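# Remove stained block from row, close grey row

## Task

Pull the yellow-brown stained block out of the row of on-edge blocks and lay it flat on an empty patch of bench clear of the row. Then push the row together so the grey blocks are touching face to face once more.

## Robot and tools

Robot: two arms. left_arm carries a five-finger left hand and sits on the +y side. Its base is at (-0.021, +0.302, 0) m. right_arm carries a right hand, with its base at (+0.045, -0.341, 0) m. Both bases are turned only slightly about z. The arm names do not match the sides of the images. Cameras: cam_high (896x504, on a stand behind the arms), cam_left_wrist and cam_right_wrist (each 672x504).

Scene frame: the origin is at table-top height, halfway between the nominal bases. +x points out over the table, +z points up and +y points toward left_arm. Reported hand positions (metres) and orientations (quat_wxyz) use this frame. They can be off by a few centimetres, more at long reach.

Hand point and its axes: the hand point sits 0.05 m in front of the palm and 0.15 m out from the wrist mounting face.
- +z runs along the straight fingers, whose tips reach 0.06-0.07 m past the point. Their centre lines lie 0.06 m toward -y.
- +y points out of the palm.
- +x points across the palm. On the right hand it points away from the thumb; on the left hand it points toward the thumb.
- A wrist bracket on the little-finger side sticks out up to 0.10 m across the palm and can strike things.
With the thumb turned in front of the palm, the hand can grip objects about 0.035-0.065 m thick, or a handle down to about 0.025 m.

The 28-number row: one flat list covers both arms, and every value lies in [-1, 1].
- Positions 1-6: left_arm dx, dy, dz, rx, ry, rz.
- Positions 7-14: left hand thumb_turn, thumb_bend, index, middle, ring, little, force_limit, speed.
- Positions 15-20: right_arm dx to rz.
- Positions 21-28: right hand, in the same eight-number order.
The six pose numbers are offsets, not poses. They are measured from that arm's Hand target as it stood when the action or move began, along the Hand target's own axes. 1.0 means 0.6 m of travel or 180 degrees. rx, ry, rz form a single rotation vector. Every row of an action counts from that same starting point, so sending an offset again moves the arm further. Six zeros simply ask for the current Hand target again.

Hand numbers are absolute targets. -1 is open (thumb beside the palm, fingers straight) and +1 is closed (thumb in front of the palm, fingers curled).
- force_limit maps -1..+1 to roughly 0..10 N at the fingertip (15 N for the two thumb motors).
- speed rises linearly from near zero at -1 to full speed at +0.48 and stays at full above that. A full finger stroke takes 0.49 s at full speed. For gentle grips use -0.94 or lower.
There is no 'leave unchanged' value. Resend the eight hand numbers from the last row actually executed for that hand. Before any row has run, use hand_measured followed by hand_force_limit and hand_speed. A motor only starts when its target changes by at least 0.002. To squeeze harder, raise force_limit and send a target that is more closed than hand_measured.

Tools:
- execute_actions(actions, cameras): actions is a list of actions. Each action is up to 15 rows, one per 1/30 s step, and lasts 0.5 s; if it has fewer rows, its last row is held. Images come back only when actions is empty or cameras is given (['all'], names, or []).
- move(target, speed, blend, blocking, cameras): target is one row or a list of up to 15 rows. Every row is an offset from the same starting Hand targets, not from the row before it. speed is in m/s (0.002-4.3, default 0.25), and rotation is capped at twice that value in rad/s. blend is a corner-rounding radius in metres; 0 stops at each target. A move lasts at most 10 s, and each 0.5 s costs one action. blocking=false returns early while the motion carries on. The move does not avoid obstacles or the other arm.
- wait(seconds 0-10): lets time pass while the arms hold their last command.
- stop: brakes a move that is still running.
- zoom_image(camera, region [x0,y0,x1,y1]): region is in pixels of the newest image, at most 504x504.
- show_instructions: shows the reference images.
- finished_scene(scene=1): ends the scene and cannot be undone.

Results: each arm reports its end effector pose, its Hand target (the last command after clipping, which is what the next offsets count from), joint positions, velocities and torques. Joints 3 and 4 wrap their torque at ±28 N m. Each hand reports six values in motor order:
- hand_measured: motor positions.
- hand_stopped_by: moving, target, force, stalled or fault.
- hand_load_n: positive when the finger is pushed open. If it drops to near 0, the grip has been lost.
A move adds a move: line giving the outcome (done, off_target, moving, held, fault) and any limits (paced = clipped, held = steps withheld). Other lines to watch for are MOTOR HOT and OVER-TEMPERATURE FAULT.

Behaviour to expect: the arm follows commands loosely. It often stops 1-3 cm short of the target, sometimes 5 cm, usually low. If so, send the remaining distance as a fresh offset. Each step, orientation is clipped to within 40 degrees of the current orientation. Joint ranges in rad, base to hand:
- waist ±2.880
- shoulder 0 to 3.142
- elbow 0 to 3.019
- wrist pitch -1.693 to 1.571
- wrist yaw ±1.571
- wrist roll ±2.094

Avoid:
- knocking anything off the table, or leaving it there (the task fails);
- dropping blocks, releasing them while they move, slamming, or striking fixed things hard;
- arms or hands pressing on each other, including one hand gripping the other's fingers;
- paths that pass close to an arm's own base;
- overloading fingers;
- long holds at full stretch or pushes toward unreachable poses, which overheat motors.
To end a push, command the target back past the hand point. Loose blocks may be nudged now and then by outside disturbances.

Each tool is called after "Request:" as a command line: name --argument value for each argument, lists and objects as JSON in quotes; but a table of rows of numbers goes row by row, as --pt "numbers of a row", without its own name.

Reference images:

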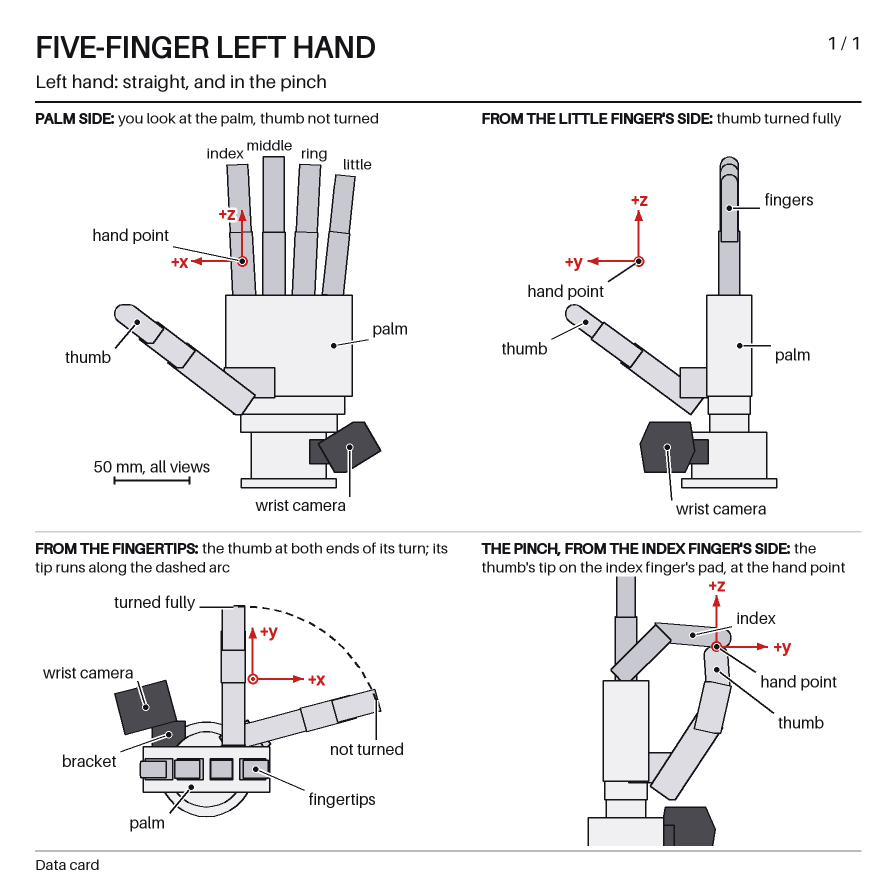

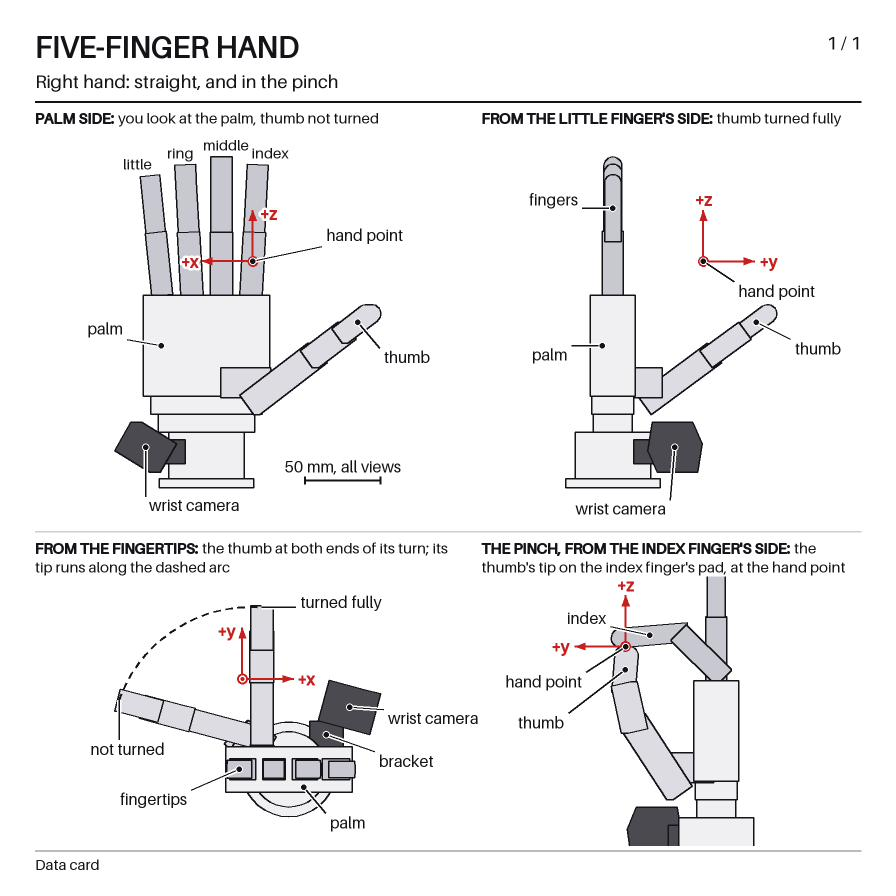

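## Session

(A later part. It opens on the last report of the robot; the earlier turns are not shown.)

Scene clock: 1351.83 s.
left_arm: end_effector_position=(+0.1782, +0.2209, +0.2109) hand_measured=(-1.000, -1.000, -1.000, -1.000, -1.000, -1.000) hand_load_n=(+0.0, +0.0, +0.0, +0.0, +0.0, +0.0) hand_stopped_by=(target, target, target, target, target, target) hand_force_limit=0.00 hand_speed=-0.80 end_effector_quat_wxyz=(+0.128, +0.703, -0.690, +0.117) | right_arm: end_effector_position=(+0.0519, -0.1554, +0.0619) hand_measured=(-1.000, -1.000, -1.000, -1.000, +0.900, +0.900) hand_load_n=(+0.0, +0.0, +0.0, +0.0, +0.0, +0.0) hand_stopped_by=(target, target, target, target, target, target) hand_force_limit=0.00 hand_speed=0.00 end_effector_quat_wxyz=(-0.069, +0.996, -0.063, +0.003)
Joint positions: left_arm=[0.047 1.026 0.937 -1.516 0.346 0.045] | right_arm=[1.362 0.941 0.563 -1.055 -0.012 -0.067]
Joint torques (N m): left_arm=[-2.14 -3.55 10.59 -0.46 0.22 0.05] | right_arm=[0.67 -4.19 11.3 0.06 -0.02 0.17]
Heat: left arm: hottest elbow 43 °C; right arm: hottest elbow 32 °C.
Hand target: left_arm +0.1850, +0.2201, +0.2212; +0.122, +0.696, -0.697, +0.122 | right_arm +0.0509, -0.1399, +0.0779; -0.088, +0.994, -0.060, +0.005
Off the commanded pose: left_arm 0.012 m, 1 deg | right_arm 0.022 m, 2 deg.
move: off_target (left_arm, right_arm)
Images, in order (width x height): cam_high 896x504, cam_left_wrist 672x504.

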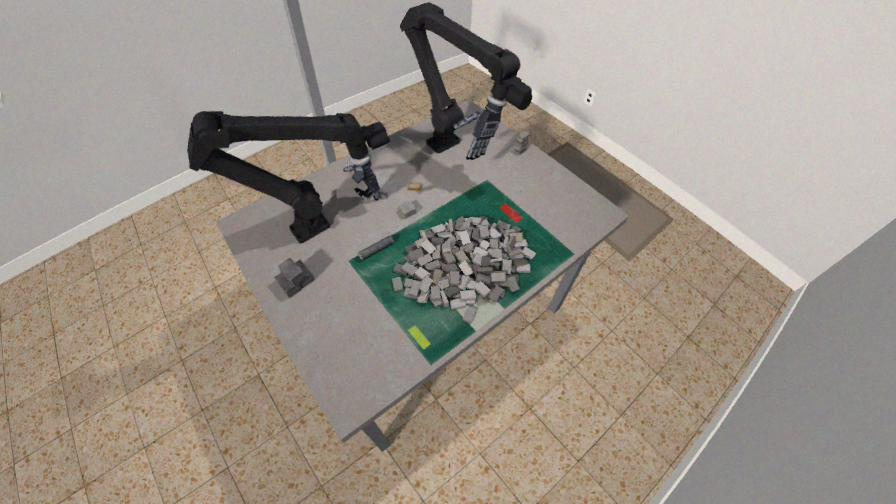

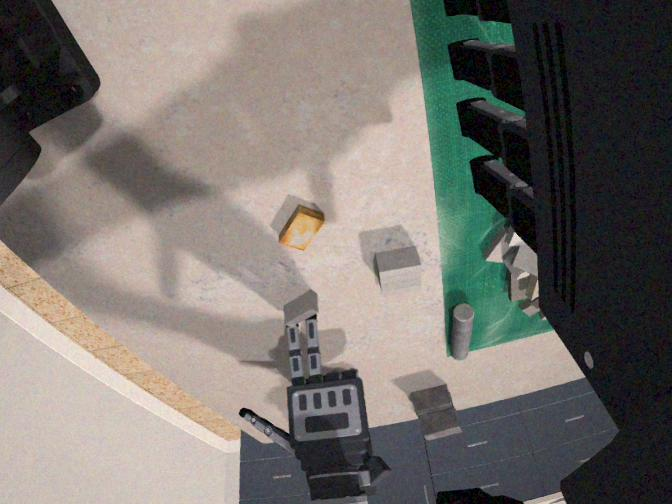

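Request:
move --target '[0,0,0,0,0,0,-1,-1,-1,-1,-1,-1,0,-0.8,-0.0024,-0.01955,0.00345,0,0,0,-1,-1,-1,-1,0.9,0.9,0,0]' --speed 0.02 --cameras '["cam_left_wrist", "cam_high"]'

Request:
zoom_image --camera "cam_left_wrist" --region '[260, 270, 360, 370]'

Scene clock: 1359.93 s.
left_arm: end_effector_position=(+0.1782, +0.2209, +0.2109) hand_measured=(-1.000, -1.000, -1.000, -1.000, -1.000, -1.000) hand_load_n=(+0.0, +0.0, +0.0, +0.0, +0.0, +0.0) hand_stopped_by=(target, target, target, target, target, target) hand_force_limit=0.00 hand_speed=-0.80 end_effector_quat_wxyz=(+0.128, +0.703, -0.690, +0.117) | right_arm: end_effector_position=(+0.0513, -0.1479, +0.0649) hand_measured=(-1.000, -1.000, -1.000, -1.000, +0.900, +0.900) hand_load_n=(+0.0, +0.0, +0.0, +0.0, +0.0, +0.0) hand_stopped_by=(target, target, target, target, target, target) hand_force_limit=0.00 hand_speed=0.00 end_effector_quat_wxyz=(-0.068, +0.996, -0.062, +0.002)
Joint positions: left_arm=[0.047 1.026 0.937 -1.516 0.346 0.045] | right_arm=[1.37 0.965 0.584 -1.055 -0.012 -0.059]
Joint torques (N m): left_arm=[-1.79 -3.66 10.56 -0.5 0.2 0.06] | right_arm=[0.62 -3.19 11.38 0.72 0 0.17]
Heat: left arm: hottest elbow 43 °C; right arm: hottest elbow 32 °C.
Hand target: left_arm +0.1850, +0.2201, +0.2212; +0.122, +0.696, -0.697, +0.122 | right_arm +0.0509, -0.1280, +0.0778; -0.088, +0.994, -0.060, +0.005
Off the commanded pose: left_arm 0.012 m, 1 deg | right_arm 0.024 m, 2 deg.
move: off_target (left_arm, right_arm)
Images, in order (width x height): cam_high 896x504, cam_left_wrist 672x504.

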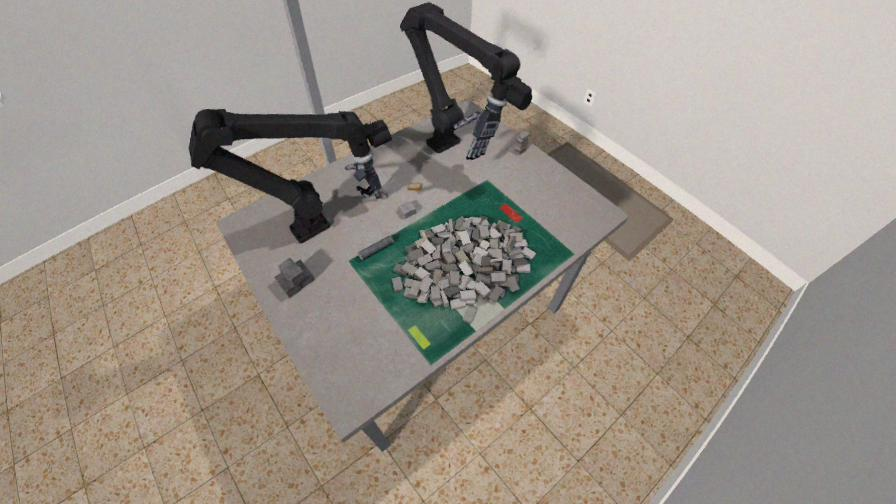

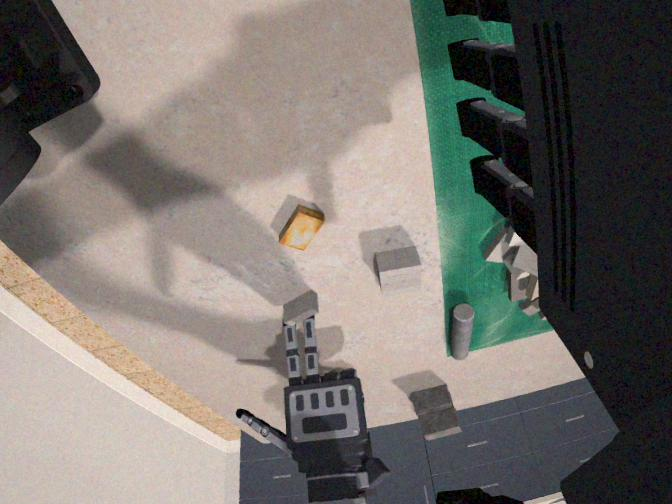

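Scaled by 5.040 from the camera's 672x504 image, which has a finer 960x720 frame.

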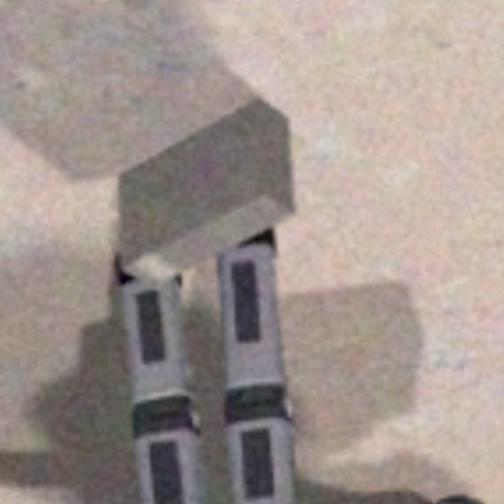

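Request:
move --target '[0,0,0,0,0,0,-1,-1,-1,-1,-1,-1,0,-0.8,-0.0024,-0.0184,0.01,0,0,0,-1,-1,-1,-1,0.9,0.9,0,0]' --speed 0.02 --cameras '["cam_left_wrist"]'

Request:
zoom_image --camera "cam_left_wrist" --region '[260, 270, 360, 370]'

Scene clock: 1371.60 s.
left_arm: end_effector_position=(+0.1782, +0.2209, +0.2109) hand_measured=(-1.000, -1.000, -1.000, -1.000, -1.000, -1.000) hand_load_n=(+0.0, +0.0, +0.0, +0.0, +0.0, +0.0) hand_stopped_by=(target, target, target, target, target, target) hand_force_limit=0.00 hand_speed=-0.80 end_effector_quat_wxyz=(+0.128, +0.703, -0.690, +0.117) | right_arm: end_effector_position=(+0.0512, -0.1382, +0.0622) hand_measured=(-1.000, -1.000, -1.000, -1.000, +0.900, +0.900) hand_load_n=(+0.0, -0.5, -0.5, +0.0, +0.0, +0.0) hand_stopped_by=(target, target, target, target, target, target) hand_force_limit=0.00 hand_speed=0.00 end_effector_quat_wxyz=(-0.065, +0.996, -0.062, +0.002)
Joint positions: left_arm=[0.047 1.026 0.937 -1.516 0.346 0.045] | right_arm=[1.379 1.008 0.601 -1.035 -0.01 -0.051]
Joint torques (N m): left_arm=[-1.9 -3.84 10.5 -0.51 0.22 0.07] | right_arm=[0.56 -3.78 11.22 0.96 0.02 0.19]
Heat: left arm: hottest elbow 43 °C; right arm: hottest elbow 33 °C.
Hand target: left_arm +0.1850, +0.2201, +0.2212; +0.122, +0.696, -0.697, +0.122 | right_arm +0.0509, -0.1159, +0.0739; -0.088, +0.994, -0.060, +0.005
Off the commanded pose: left_arm 0.012 m, 1 deg | right_arm 0.025 m, 3 deg.
move: off_target (left_arm, right_arm)
Images, in order (width x height): cam_left_wrist 672x504.

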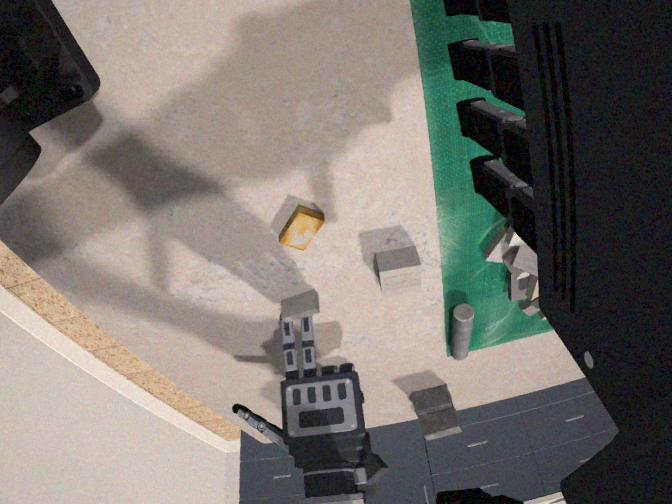

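Scaled by 5.040 from the camera's 672x504 image, which has a finer 960x720 frame.

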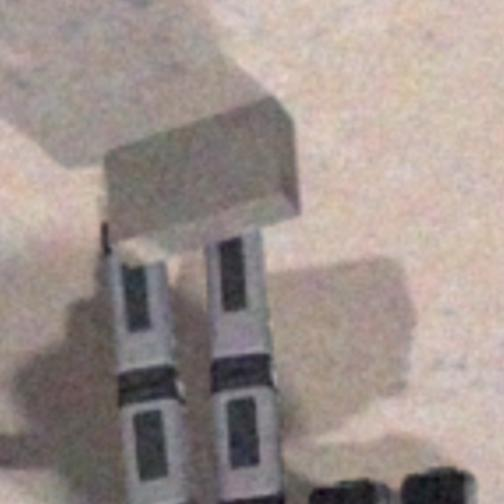

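Request:
move --target '[0,0,0,0,0,0,-1,-1,-1,-1,-1,-1,0,-0.8,-0.002,-0.016,0.0045,0,0,0,-1,-1,-1,-1,0.9,0.9,0,0]' --speed 0.02 --cameras '["cam_left_wrist"]'

Request:
zoom_image --camera "cam_left_wrist" --region '[260, 270, 360, 370]'

Scene clock: 1381.60 s.
left_arm: end_effector_position=(+0.1782, +0.2209, +0.2109) hand_measured=(-1.000, -1.000, -1.000, -1.000, -1.000, -1.000) hand_load_n=(+0.0, +0.0, +0.0, +0.0, +0.0, +0.0) hand_stopped_by=(target, target, target, target, target, target) hand_force_limit=0.00 hand_speed=-0.80 end_effector_quat_wxyz=(+0.128, +0.703, -0.690, +0.117) | right_arm: end_effector_position=(+0.0516, -0.1288, +0.0615) hand_measured=(-1.000, -1.000, -1.000, -1.000, +0.900, +0.900) hand_load_n=(+0.0, +0.0, +0.0, +0.0, +0.0, +0.0) hand_stopped_by=(target, target, target, target, target, target) hand_force_limit=0.00 hand_speed=0.00 end_effector_quat_wxyz=(-0.064, +0.996, -0.062, +0.002)
Joint positions: left_arm=[0.047 1.026 0.937 -1.516 0.346 0.045] | right_arm=[1.384 1.041 0.619 -1.02 -0.009 -0.045]
Joint torques (N m): left_arm=[-1.9 -3.78 10.51 -0.58 0.2 0.07] | right_arm=[0.67 -4.07 11.22 1.14 0.01 0.2]
Heat: left arm: hottest elbow 43 °C; right arm: hottest elbow 35 °C.
Hand target: left_arm +0.1850, +0.2201, +0.2212; +0.122, +0.696, -0.697, +0.122 | right_arm +0.0510, -0.1059, +0.0729; -0.088, +0.994, -0.060, +0.005
Off the commanded pose: left_arm 0.012 m, 1 deg | right_arm 0.026 m, 3 deg.
move: off_target (left_arm, right_arm)
Images, in order (width x height): cam_left_wrist 672x504.

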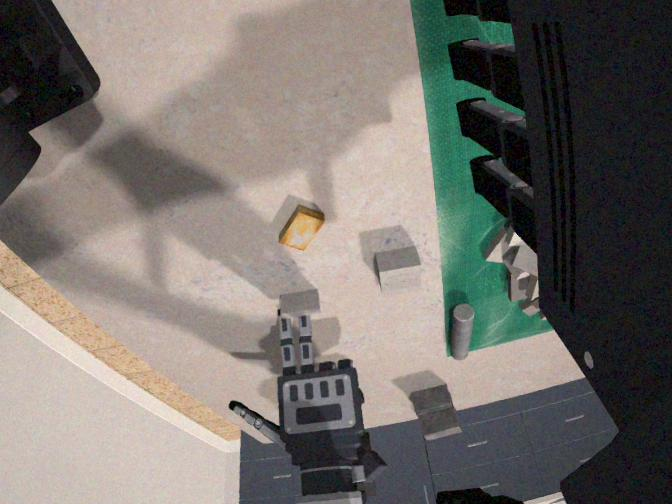

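Scaled by 5.040 from the camera's 672x504 image, which has a finer 960x720 frame.

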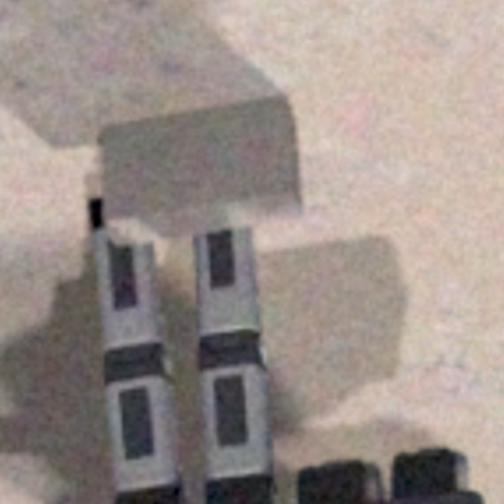

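Request:
move --target '[0,0,0,0,0,0,-1,-1,-1,-1,-1,-1,0,-0.8,-0.0008,-0.0058,0.0017,0,0,0,-1,-1,-1,-1,0.9,0.9,0,0]' --speed 0.02 --cameras '["cam_left_wrist", "cam_high"]'

Request:
zoom_image --camera "cam_left_wrist" --region '[270, 270, 330, 330]'

Scene clock: 1397.60 s.
left_arm: end_effector_position=(+0.1782, +0.2209, +0.2109) hand_measured=(-1.000, -1.000, -1.000, -1.000, -1.000, -1.000) hand_load_n=(+0.0, +0.0, +0.0, +0.0, +0.0, +0.0) hand_stopped_by=(target, target, target, target, target, target) hand_force_limit=0.00 hand_speed=-0.80 end_effector_quat_wxyz=(+0.128, +0.703, -0.690, +0.117) | right_arm: end_effector_position=(+0.0516, -0.1253, +0.0613) hand_measured=(-1.000, -1.000, -1.000, -1.000, +0.900, +0.900) hand_load_n=(-0.5, +0.0, +0.0, +0.0, +0.0, +0.0) hand_stopped_by=(target, target, target, target, target, target) hand_force_limit=0.00 hand_speed=0.00 end_effector_quat_wxyz=(-0.064, +0.996, -0.063, +0.003)
Joint positions: left_arm=[0.047 1.026 0.937 -1.516 0.346 0.045] | right_arm=[1.387 1.052 0.625 -1.015 -0.009 -0.043]
Joint torques (N m): left_arm=[-2.26 -3.55 10.51 -0.46 0.22 0.06] | right_arm=[0.67 -4.25 11.19 1.1 -0.01 0.16]
Heat: left arm: hottest elbow 43 °C; right arm: hottest elbow 35 °C.
Hand target: left_arm +0.1850, +0.2201, +0.2212; +0.122, +0.696, -0.697, +0.122 | right_arm +0.0509, -0.1022, +0.0725; -0.088, +0.994, -0.060, +0.005
Off the commanded pose: left_arm 0.012 m, 1 deg | right_arm 0.026 m, 3 deg.
move: off_target (left_arm, right_arm)
Images, in order (width x height): cam_high 896x504, cam_left_wrist 672x504.

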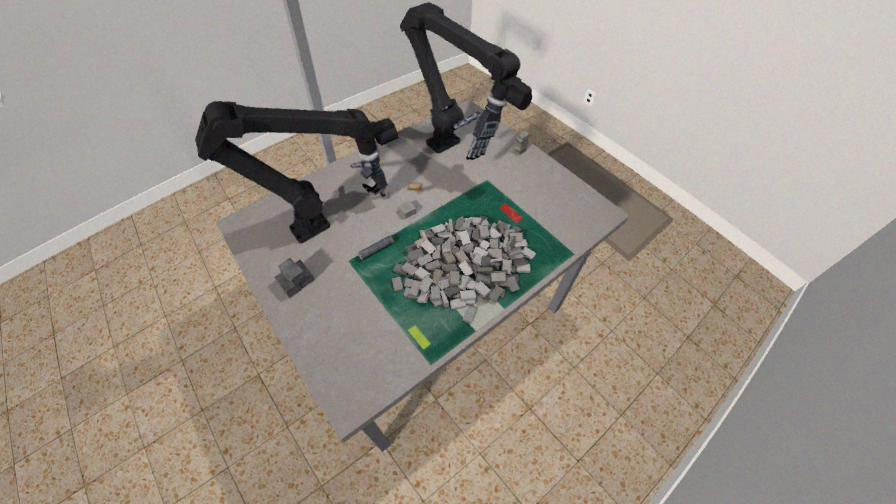

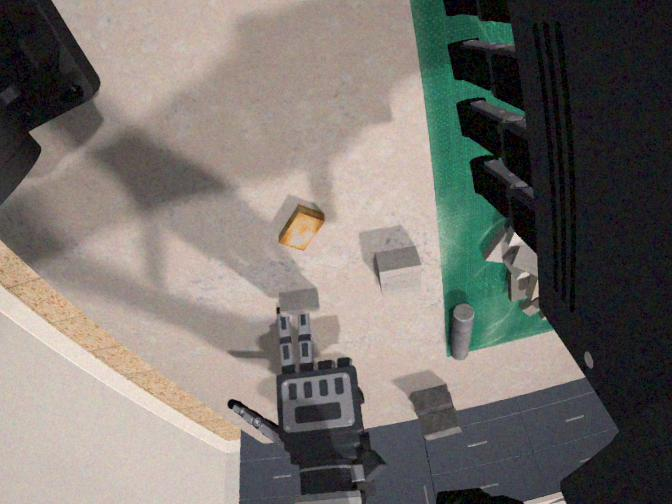

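Scaled by 8.400 from the camera's 672x504 image, which has a finer 960x720 frame.

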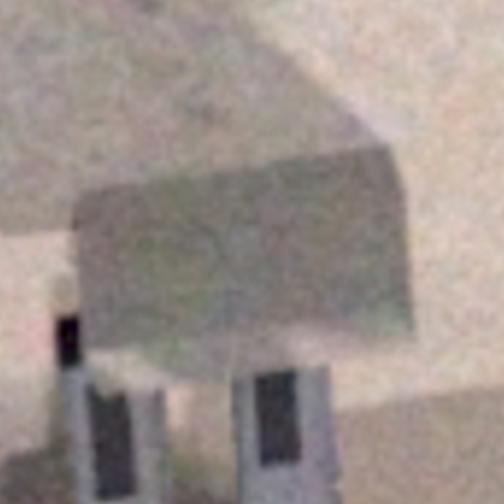

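Request:
zoom_image --camera "cam_high" --region '[360, 175, 430, 225]'

Scaled by 7.200 from the camera's 896x504 image, which has a finer 1280x720 frame.

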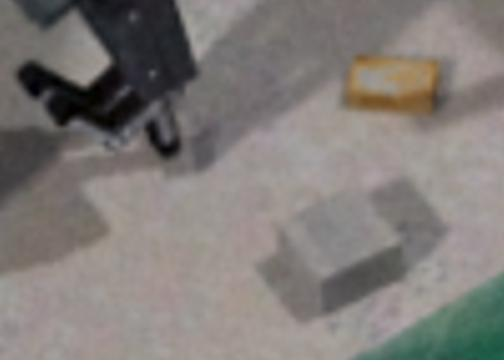

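Request:
move --pt "0 0 0 0 0 0 -1 -1 -1 -1 -1 -1 0 -0.8 0.009 0.0733 -0.0129 0 0 0 -1 -1 -1 -1 0.9 0.9 0 0" --pt "0 0 0 0 0 0 -1 -1 -1 -1 -1 -1 0 -0.8 0.009 0.0502 -0.1443 0 0 0 -1 -1 -1 -1 -1 -1 0 0" --speed '[0.05,0.12]' --blend '[0.01,0]' --cameras '["all"]'

Scene clock: 1426.67 s.
left_arm: end_effector_position=(+0.1782, +0.2209, +0.2109) hand_measured=(-1.000, -1.000, -1.000, -1.000, -1.000, -1.000) hand_load_n=(-0.5, +0.0, +0.0, -0.5, +0.0, +0.0) hand_stopped_by=(target, target, target, target, target, target) hand_force_limit=0.00 hand_speed=-0.80 end_effector_quat_wxyz=(+0.128, +0.703, -0.690, +0.117) | right_arm: end_effector_position=(+0.0463, -0.1587, +0.1346) hand_measured=(-1.000, -1.000, -1.000, -1.000, -1.000, -1.000) hand_load_n=(+0.0, +0.0, +0.0, +0.0, +0.0, +0.0) hand_stopped_by=(target, target, target, target, target, target) hand_force_limit=0.00 hand_speed=0.00 end_effector_quat_wxyz=(-0.067, +0.996, -0.060, +0.003)
Joint positions: left_arm=[0.047 1.026 0.937 -1.516 0.346 0.045] | right_arm=[1.387 0.864 0.721 -1.294 -0.009 -0.048]
Joint torques (N m): left_arm=[-2.08 -3.6 10.48 -0.57 0.22 0.04] | right_arm=[-1.49 -3.84 11.92 -0.03 -0.16 -0.1]
Heat: left arm: hottest elbow 43 °C; right arm: hottest elbow 34 °C.
Hand target: left_arm +0.1850, +0.2201, +0.2212; +0.122, +0.696, -0.697, +0.122 | right_arm +0.0509, -0.1474, +0.1524; -0.088, +0.994, -0.060, +0.005
Off the commanded pose: left_arm 0.012 m, 1 deg | right_arm 0.022 m, 2 deg.
move: off_target (left_arm, right_arm); target 2's new numbers were sent with right_arm's hand 0.022 m and 2 deg from that target

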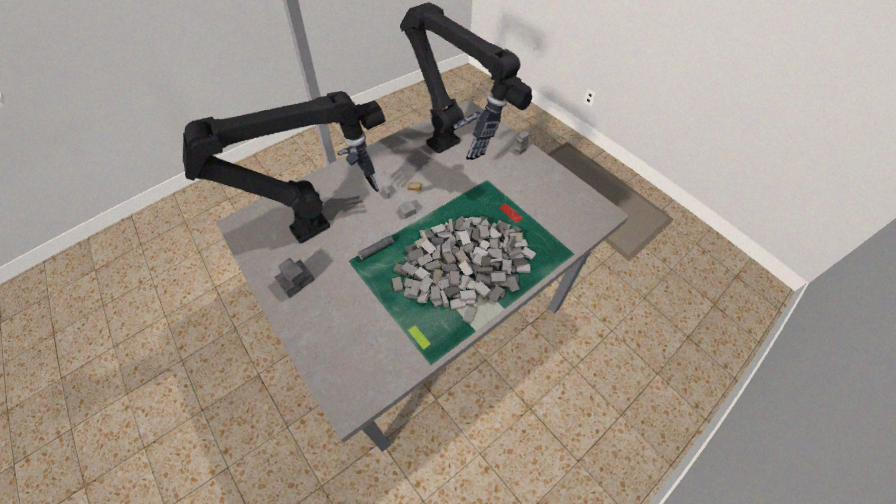

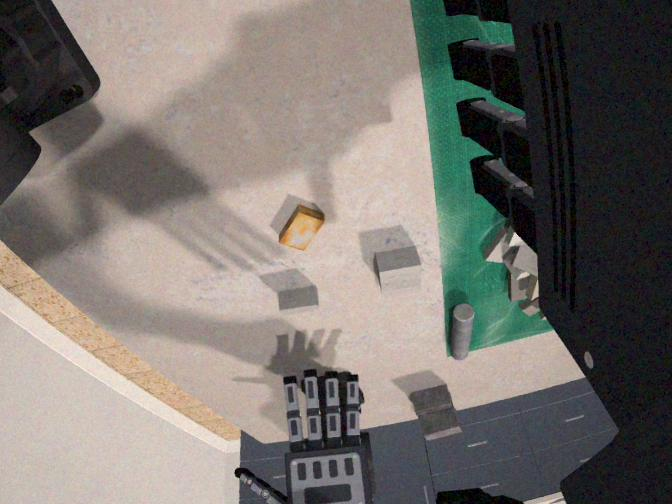

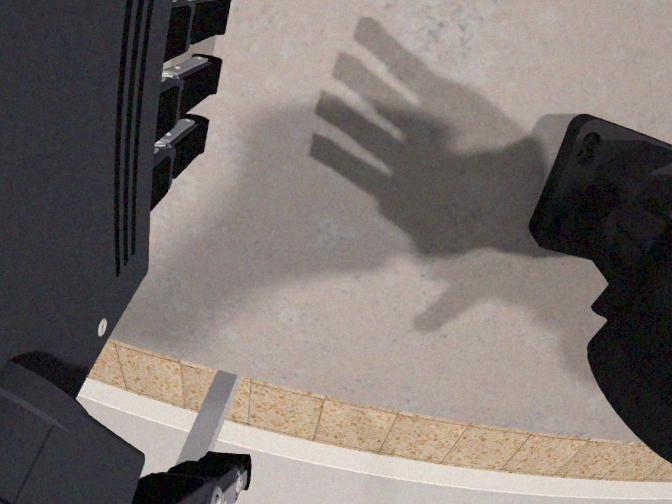

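Request:
zoom_image --camera "cam_high" --region '[365, 170, 435, 220]'

Request:
zoom_image --camera "cam_left_wrist" --region '[265, 230, 435, 330]'

Scaled by 7.200 from the camera's 896x504 image, which has a finer 1280x720 frame.

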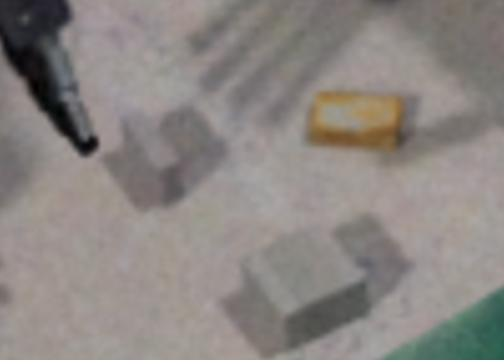

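Scaled by 2.965 from the camera's 672x504 image, which has a finer 960x720 frame.

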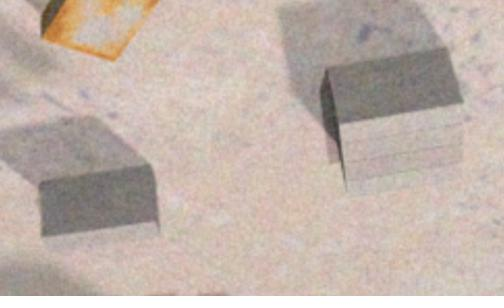

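Request:
zoom_image --camera "cam_high" --region '[376, 180, 400, 202]'

Request:
zoom_image --camera "cam_high" --region '[394, 196, 424, 222]'

Request:
zoom_image --camera "cam_left_wrist" --region '[270, 270, 330, 330]'

Request:
zoom_image --camera "cam_left_wrist" --region '[370, 240, 430, 300]'

Scaled by 21.000 from the camera's 896x504 image, which has a finer 1280x720 frame.

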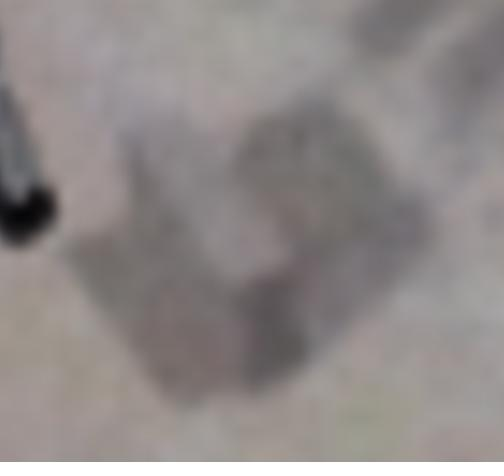

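Scaled by 16.800 from the camera's 896x504 image, which has a finer 1280x720 frame.

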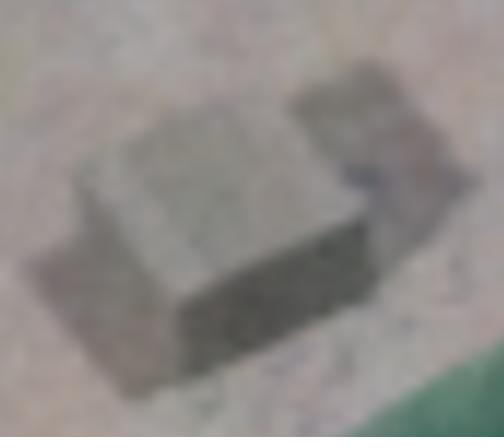

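Scaled by 8.400 from the camera's 672x504 image, which has a finer 960x720 frame.

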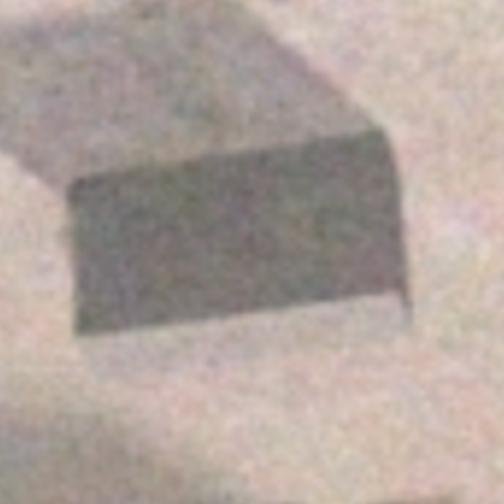

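Scaled by 8.400 from the camera's 672x504 image, which has a finer 960x720 frame.

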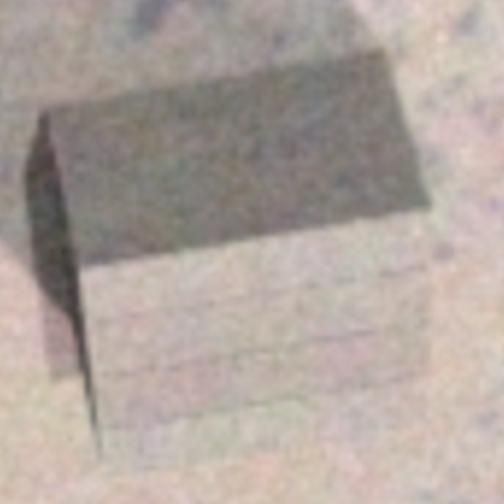

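Request:
move --target '[0,0,0,0,0,0,-1,-1,-1,-1,-1,-1,0,-0.8,-0.0584,-0.077,0.0254,0,0,0,-1,-1,-1,0.9,0.9,0.9,0,0]' --speed 0.12 --cameras '["all"]'

Scene clock: 1535.53 s.
left_arm: end_effector_position=(+0.1782, +0.2209, +0.2109) hand_measured=(-1.000, -1.000, -1.000, -1.000, -1.000, -1.000) hand_load_n=(+0.0, +0.0, +0.0, +0.0, +0.0, +0.0) hand_stopped_by=(target, target, target, target, target, target) hand_force_limit=0.00 hand_speed=-0.80 end_effector_quat_wxyz=(+0.128, +0.703, -0.690, +0.117) | right_arm: end_effector_position=(+0.0252, -0.1154, +0.1323) hand_measured=(-1.000, -1.000, -1.000, +0.900, +0.900, +0.900) hand_load_n=(+0.0, +0.0, +0.0, +0.0, +0.0, +0.0) hand_stopped_by=(target, target, target, target, target, target) hand_force_limit=0.00 hand_speed=0.00 end_effector_quat_wxyz=(-0.064, +0.996, -0.062, +0.005)
Joint positions: left_arm=[0.047 1.026 0.937 -1.516 0.346 0.045] | right_arm=[1.499 0.999 0.789 -1.232 0.011 0.067]
Joint torques (N m): left_arm=[-1.44 -3.55 10.51 -0.53 0.2 0.07] | right_arm=[0.56 -4.07 11.79 0.99 0.02 0.16]
Heat: left arm: hottest elbow 44 °C; right arm: hottest elbow 37 °C.
Hand target: left_arm +0.1850, +0.2201, +0.2212; +0.122, +0.696, -0.697, +0.122 | right_arm +0.0219, -0.0954, +0.1455; -0.088, +0.994, -0.060, +0.005
Off the commanded pose: left_arm 0.012 m, 1 deg | right_arm 0.024 m, 3 deg.
move: off_target (left_arm, right_arm)

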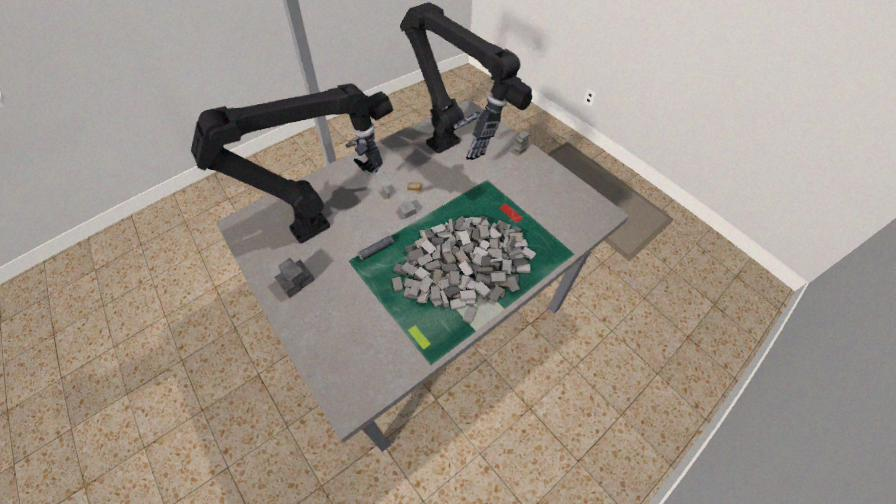

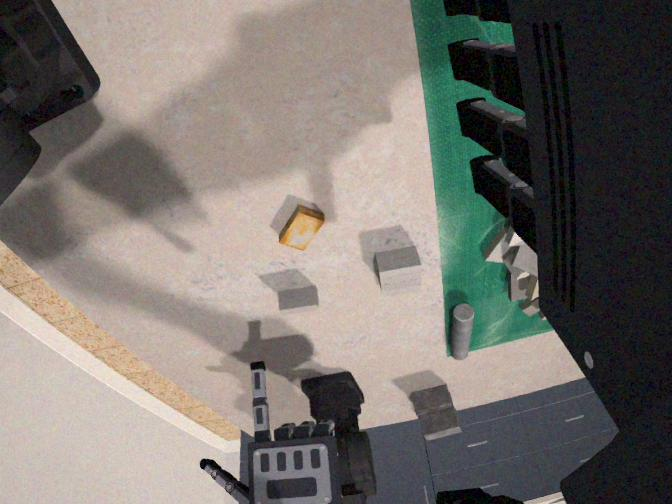

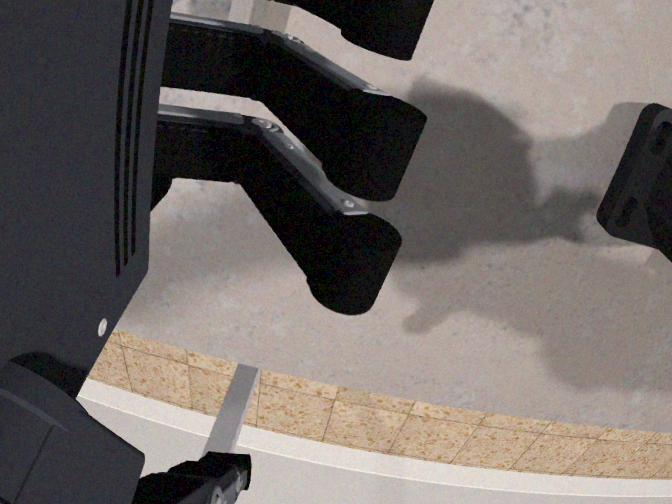

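Request:
zoom_image --camera "cam_high" --region '[372, 172, 428, 222]'

Request:
zoom_image --camera "cam_left_wrist" --region '[230, 270, 330, 400]'

Scaled by 9.000 from the camera's 896x504 image, which has a finer 1280x720 frame.

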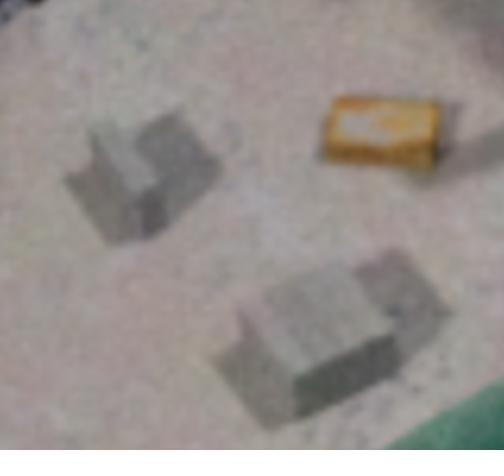

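Scaled by 3.877 from the camera's 672x504 image, which has a finer 960x720 frame.

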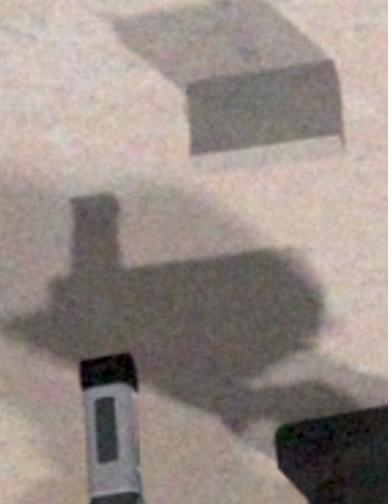

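Request:
move --target '[0,0,0,0,0,0,-1,-1,-1,-1,-1,-1,0,-0.8,0,0.01794,0.10176,0,0,0,-1,-1,-1,0.9,0.9,0.9,0,0]' --speed 0.08 --cameras '["cam_left_wrist"]'

Request:
zoom_image --camera "cam_left_wrist" --region '[230, 270, 330, 370]'

Scene clock: 1557.90 s.
left_arm: end_effector_position=(+0.1782, +0.2209, +0.2109) hand_measured=(-1.000, -1.000, -1.000, -1.000, -1.000, -1.000) hand_load_n=(+0.0, +0.0, +0.0, +0.0, +0.0, +0.0) hand_stopped_by=(target, target, target, target, target, target) hand_force_limit=0.00 hand_speed=-0.80 end_effector_quat_wxyz=(+0.128, +0.703, -0.690, +0.117) | right_arm: end_effector_position=(+0.0261, -0.0984, +0.0863) hand_measured=(-1.000, -1.000, -1.000, +0.900, +0.900, +0.900) hand_load_n=(+0.0, +0.0, +0.0, +0.0, +0.0, +0.5) hand_stopped_by=(target, target, target, target, target, target) hand_force_limit=0.00 hand_speed=0.00 end_effector_quat_wxyz=(-0.086, +0.994, -0.062, +0.005)
Joint positions: left_arm=[0.047 1.026 0.937 -1.516 0.346 0.045] | right_arm=[1.499 1.055 0.701 -1.043 0.012 0.068]
Joint torques (N m): left_arm=[-1.9 -3.72 10.51 -0.53 0.22 0.05] | right_arm=[0.62 -4.72 7.91 1.1 0.01 0.16]
Heat: left arm: hottest elbow 44 °C; right arm: hottest elbow 38 °C.
Hand target: left_arm +0.1850, +0.2201, +0.2212; +0.122, +0.696, -0.697, +0.122 | right_arm +0.0218, -0.0953, +0.0835; -0.088, +0.994, -0.060, +0.005
Off the commanded pose: left_arm 0.012 m, 1 deg | right_arm 0.006 m, 0 deg.
move: off_target (left_arm)
Images, in order (width x height): cam_left_wrist 672x504.

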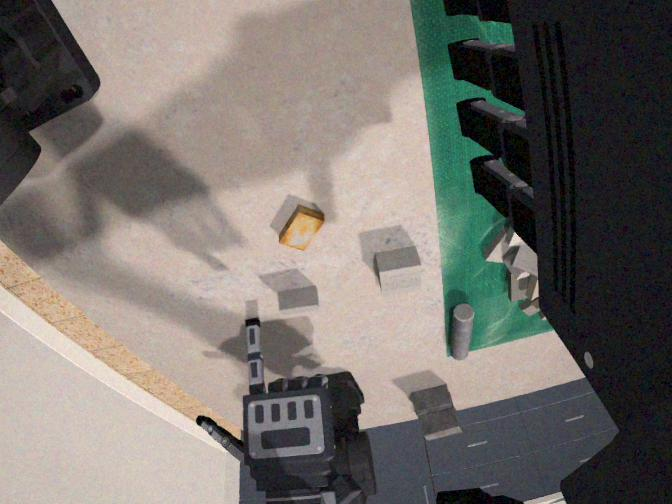

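Scaled by 5.040 from the camera's 672x504 image, which has a finer 960x720 frame.

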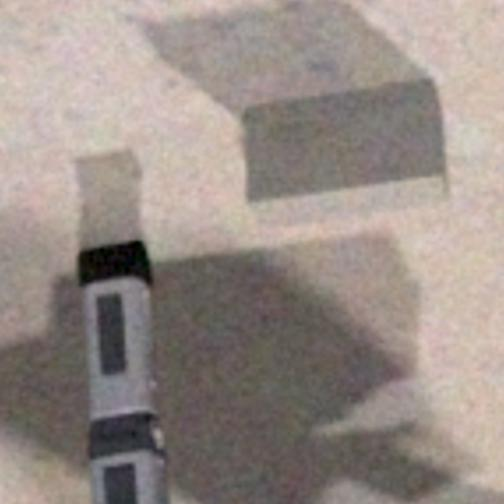

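Request:
move --target '[0,0,0,0,0,0,-1,-1,-1,-1,-1,-1,0,-0.8,0.002,0.02325,0.0365,0,0,0,-1,-1,-1,0.9,0.9,0.9,0,0]' --speed 0.05 --cameras '["cam_left_wrist"]'

Request:
zoom_image --camera "cam_left_wrist" --region '[230, 260, 330, 360]'

Scene clock: 1569.37 s.
left_arm: end_effector_position=(+0.1782, +0.2209, +0.2109) hand_measured=(-1.000, -1.000, -1.000, -1.000, -1.000, -1.000) hand_load_n=(-0.5, +0.0, +0.0, +0.0, +0.0, +0.0) hand_stopped_by=(target, target, target, target, target, target) hand_force_limit=0.00 hand_speed=-0.80 end_effector_quat_wxyz=(+0.128, +0.703, -0.690, +0.117) | right_arm: end_effector_position=(+0.0256, -0.1080, +0.0624) hand_measured=(-1.000, -1.000, -1.000, +0.900, +0.900, +0.900) hand_load_n=(+0.0, +0.0, +0.0, +0.0, +0.0, -0.5) hand_stopped_by=(target, target, target, target, target, target) hand_force_limit=0.00 hand_speed=0.00 end_effector_quat_wxyz=(-0.087, +0.994, -0.062, +0.005)
Joint positions: left_arm=[0.047 1.026 0.937 -1.516 0.346 0.045] | right_arm=[1.499 1.055 0.633 -0.975 0.012 0.068]
Joint torques (N m): left_arm=[-2.2 -3.84 10.52 -0.54 0.24 0.07] | right_arm=[0.5 -4.48 7.71 1.07 0.01 0.15]
Heat: left arm: hottest elbow 44 °C; right arm: hottest elbow 37 °C.
Hand target: left_arm +0.1850, +0.2201, +0.2212; +0.122, +0.696, -0.697, +0.122 | right_arm +0.0218, -0.1055, +0.0594; -0.087, +0.994, -0.060, +0.005
Off the commanded pose: left_arm 0.012 m, 1 deg | right_arm 0.005 m, 0 deg.
move: off_target (left_arm)
Images, in order (width x height): cam_left_wrist 672x504.

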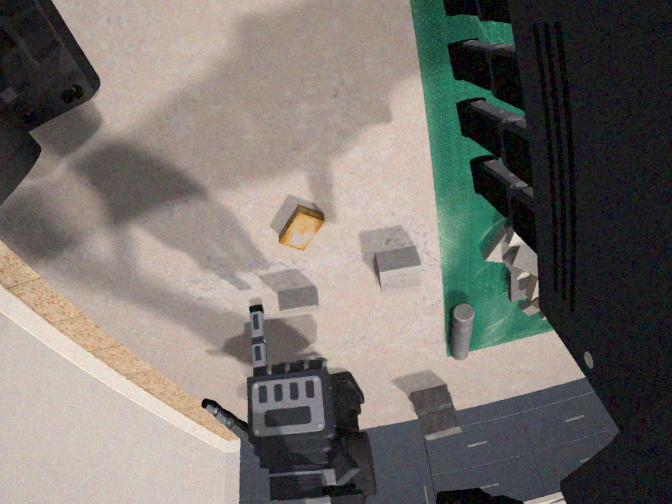

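Scaled by 5.040 from the camera's 672x504 image, which has a finer 960x720 frame.

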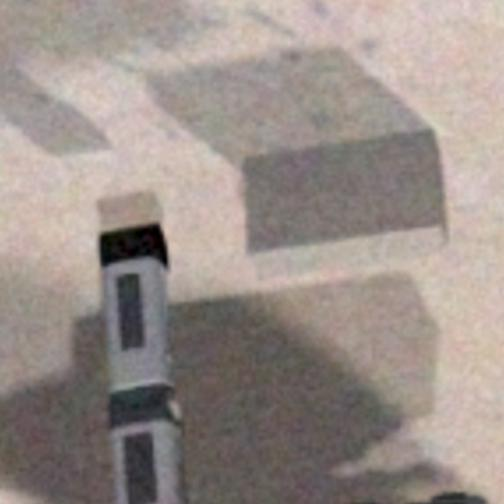

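Request:
move --target '[0,0,0,0,0,0,-1,-1,-1,-1,-1,-1,0,-0.8,0.0403,0.0002,0,0,0,0,-1,-1,-1,0.9,0.9,0.9,0,0]' --speed 0.04 --cameras '["cam_left_wrist"]'

Request:
zoom_image --camera "cam_left_wrist" --region '[230, 260, 330, 360]'

Scene clock: 1580.17 s.
left_arm: end_effector_position=(+0.1782, +0.2209, +0.2109) hand_measured=(-1.000, -1.000, -1.000, -1.000, -1.000, -1.000) hand_load_n=(+0.0, +0.0, -0.5, +0.0, +0.0, -0.5) hand_stopped_by=(target, target, target, target, target, target) hand_force_limit=0.00 hand_speed=-0.80 end_effector_quat_wxyz=(+0.128, +0.703, -0.690, +0.117) | right_arm: end_effector_position=(+0.0414, -0.1096, +0.0624) hand_measured=(-1.000, -1.000, -1.000, +0.900, +0.900, +0.900) hand_load_n=(+0.0, +0.0, +0.0, +0.0, +0.0, +0.0) hand_stopped_by=(target, target, target, target, target, target) hand_force_limit=0.00 hand_speed=0.00 end_effector_quat_wxyz=(-0.087, +0.995, -0.058, +0.005)
Joint positions: left_arm=[0.047 1.026 0.937 -1.516 0.346 0.045] | right_arm=[1.438 1.055 0.633 -0.975 0 -0.001]
Joint torques (N m): left_arm=[-2.02 -3.9 10.48 -0.5 0.19 0.05] | right_arm=[-2.02 -4.66 7.51 1.1 -0.2 -0.1]
Heat: left arm: hottest elbow 44 °C; right arm: hottest elbow 37 °C.
Hand target: left_arm +0.1850, +0.2201, +0.2212; +0.122, +0.696, -0.697, +0.122 | right_arm +0.0459, -0.1084, +0.0594; -0.088, +0.994, -0.060, +0.005
Off the commanded pose: left_arm 0.012 m, 1 deg | right_arm 0.005 m, 0 deg.
move: off_target (left_arm)
Images, in order (width x height): cam_left_wrist 672x504.

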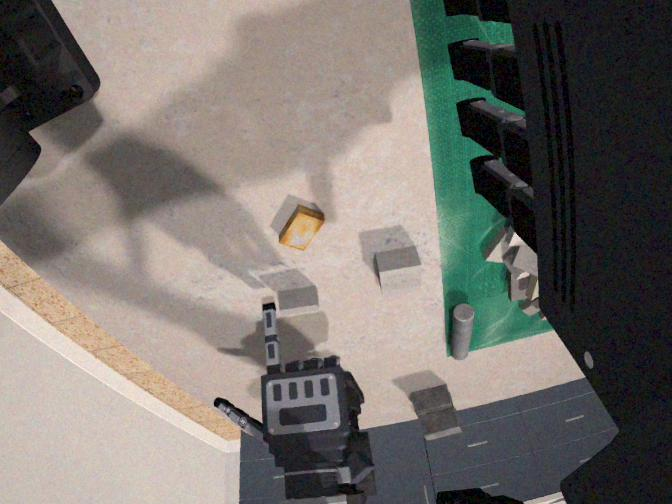

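Scaled by 5.040 from the camera's 672x504 image, which has a finer 960x720 frame.

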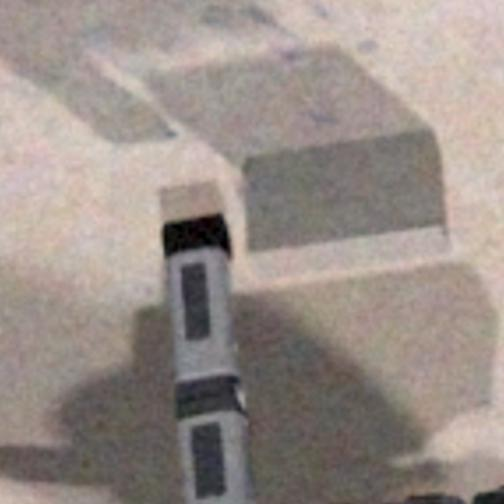

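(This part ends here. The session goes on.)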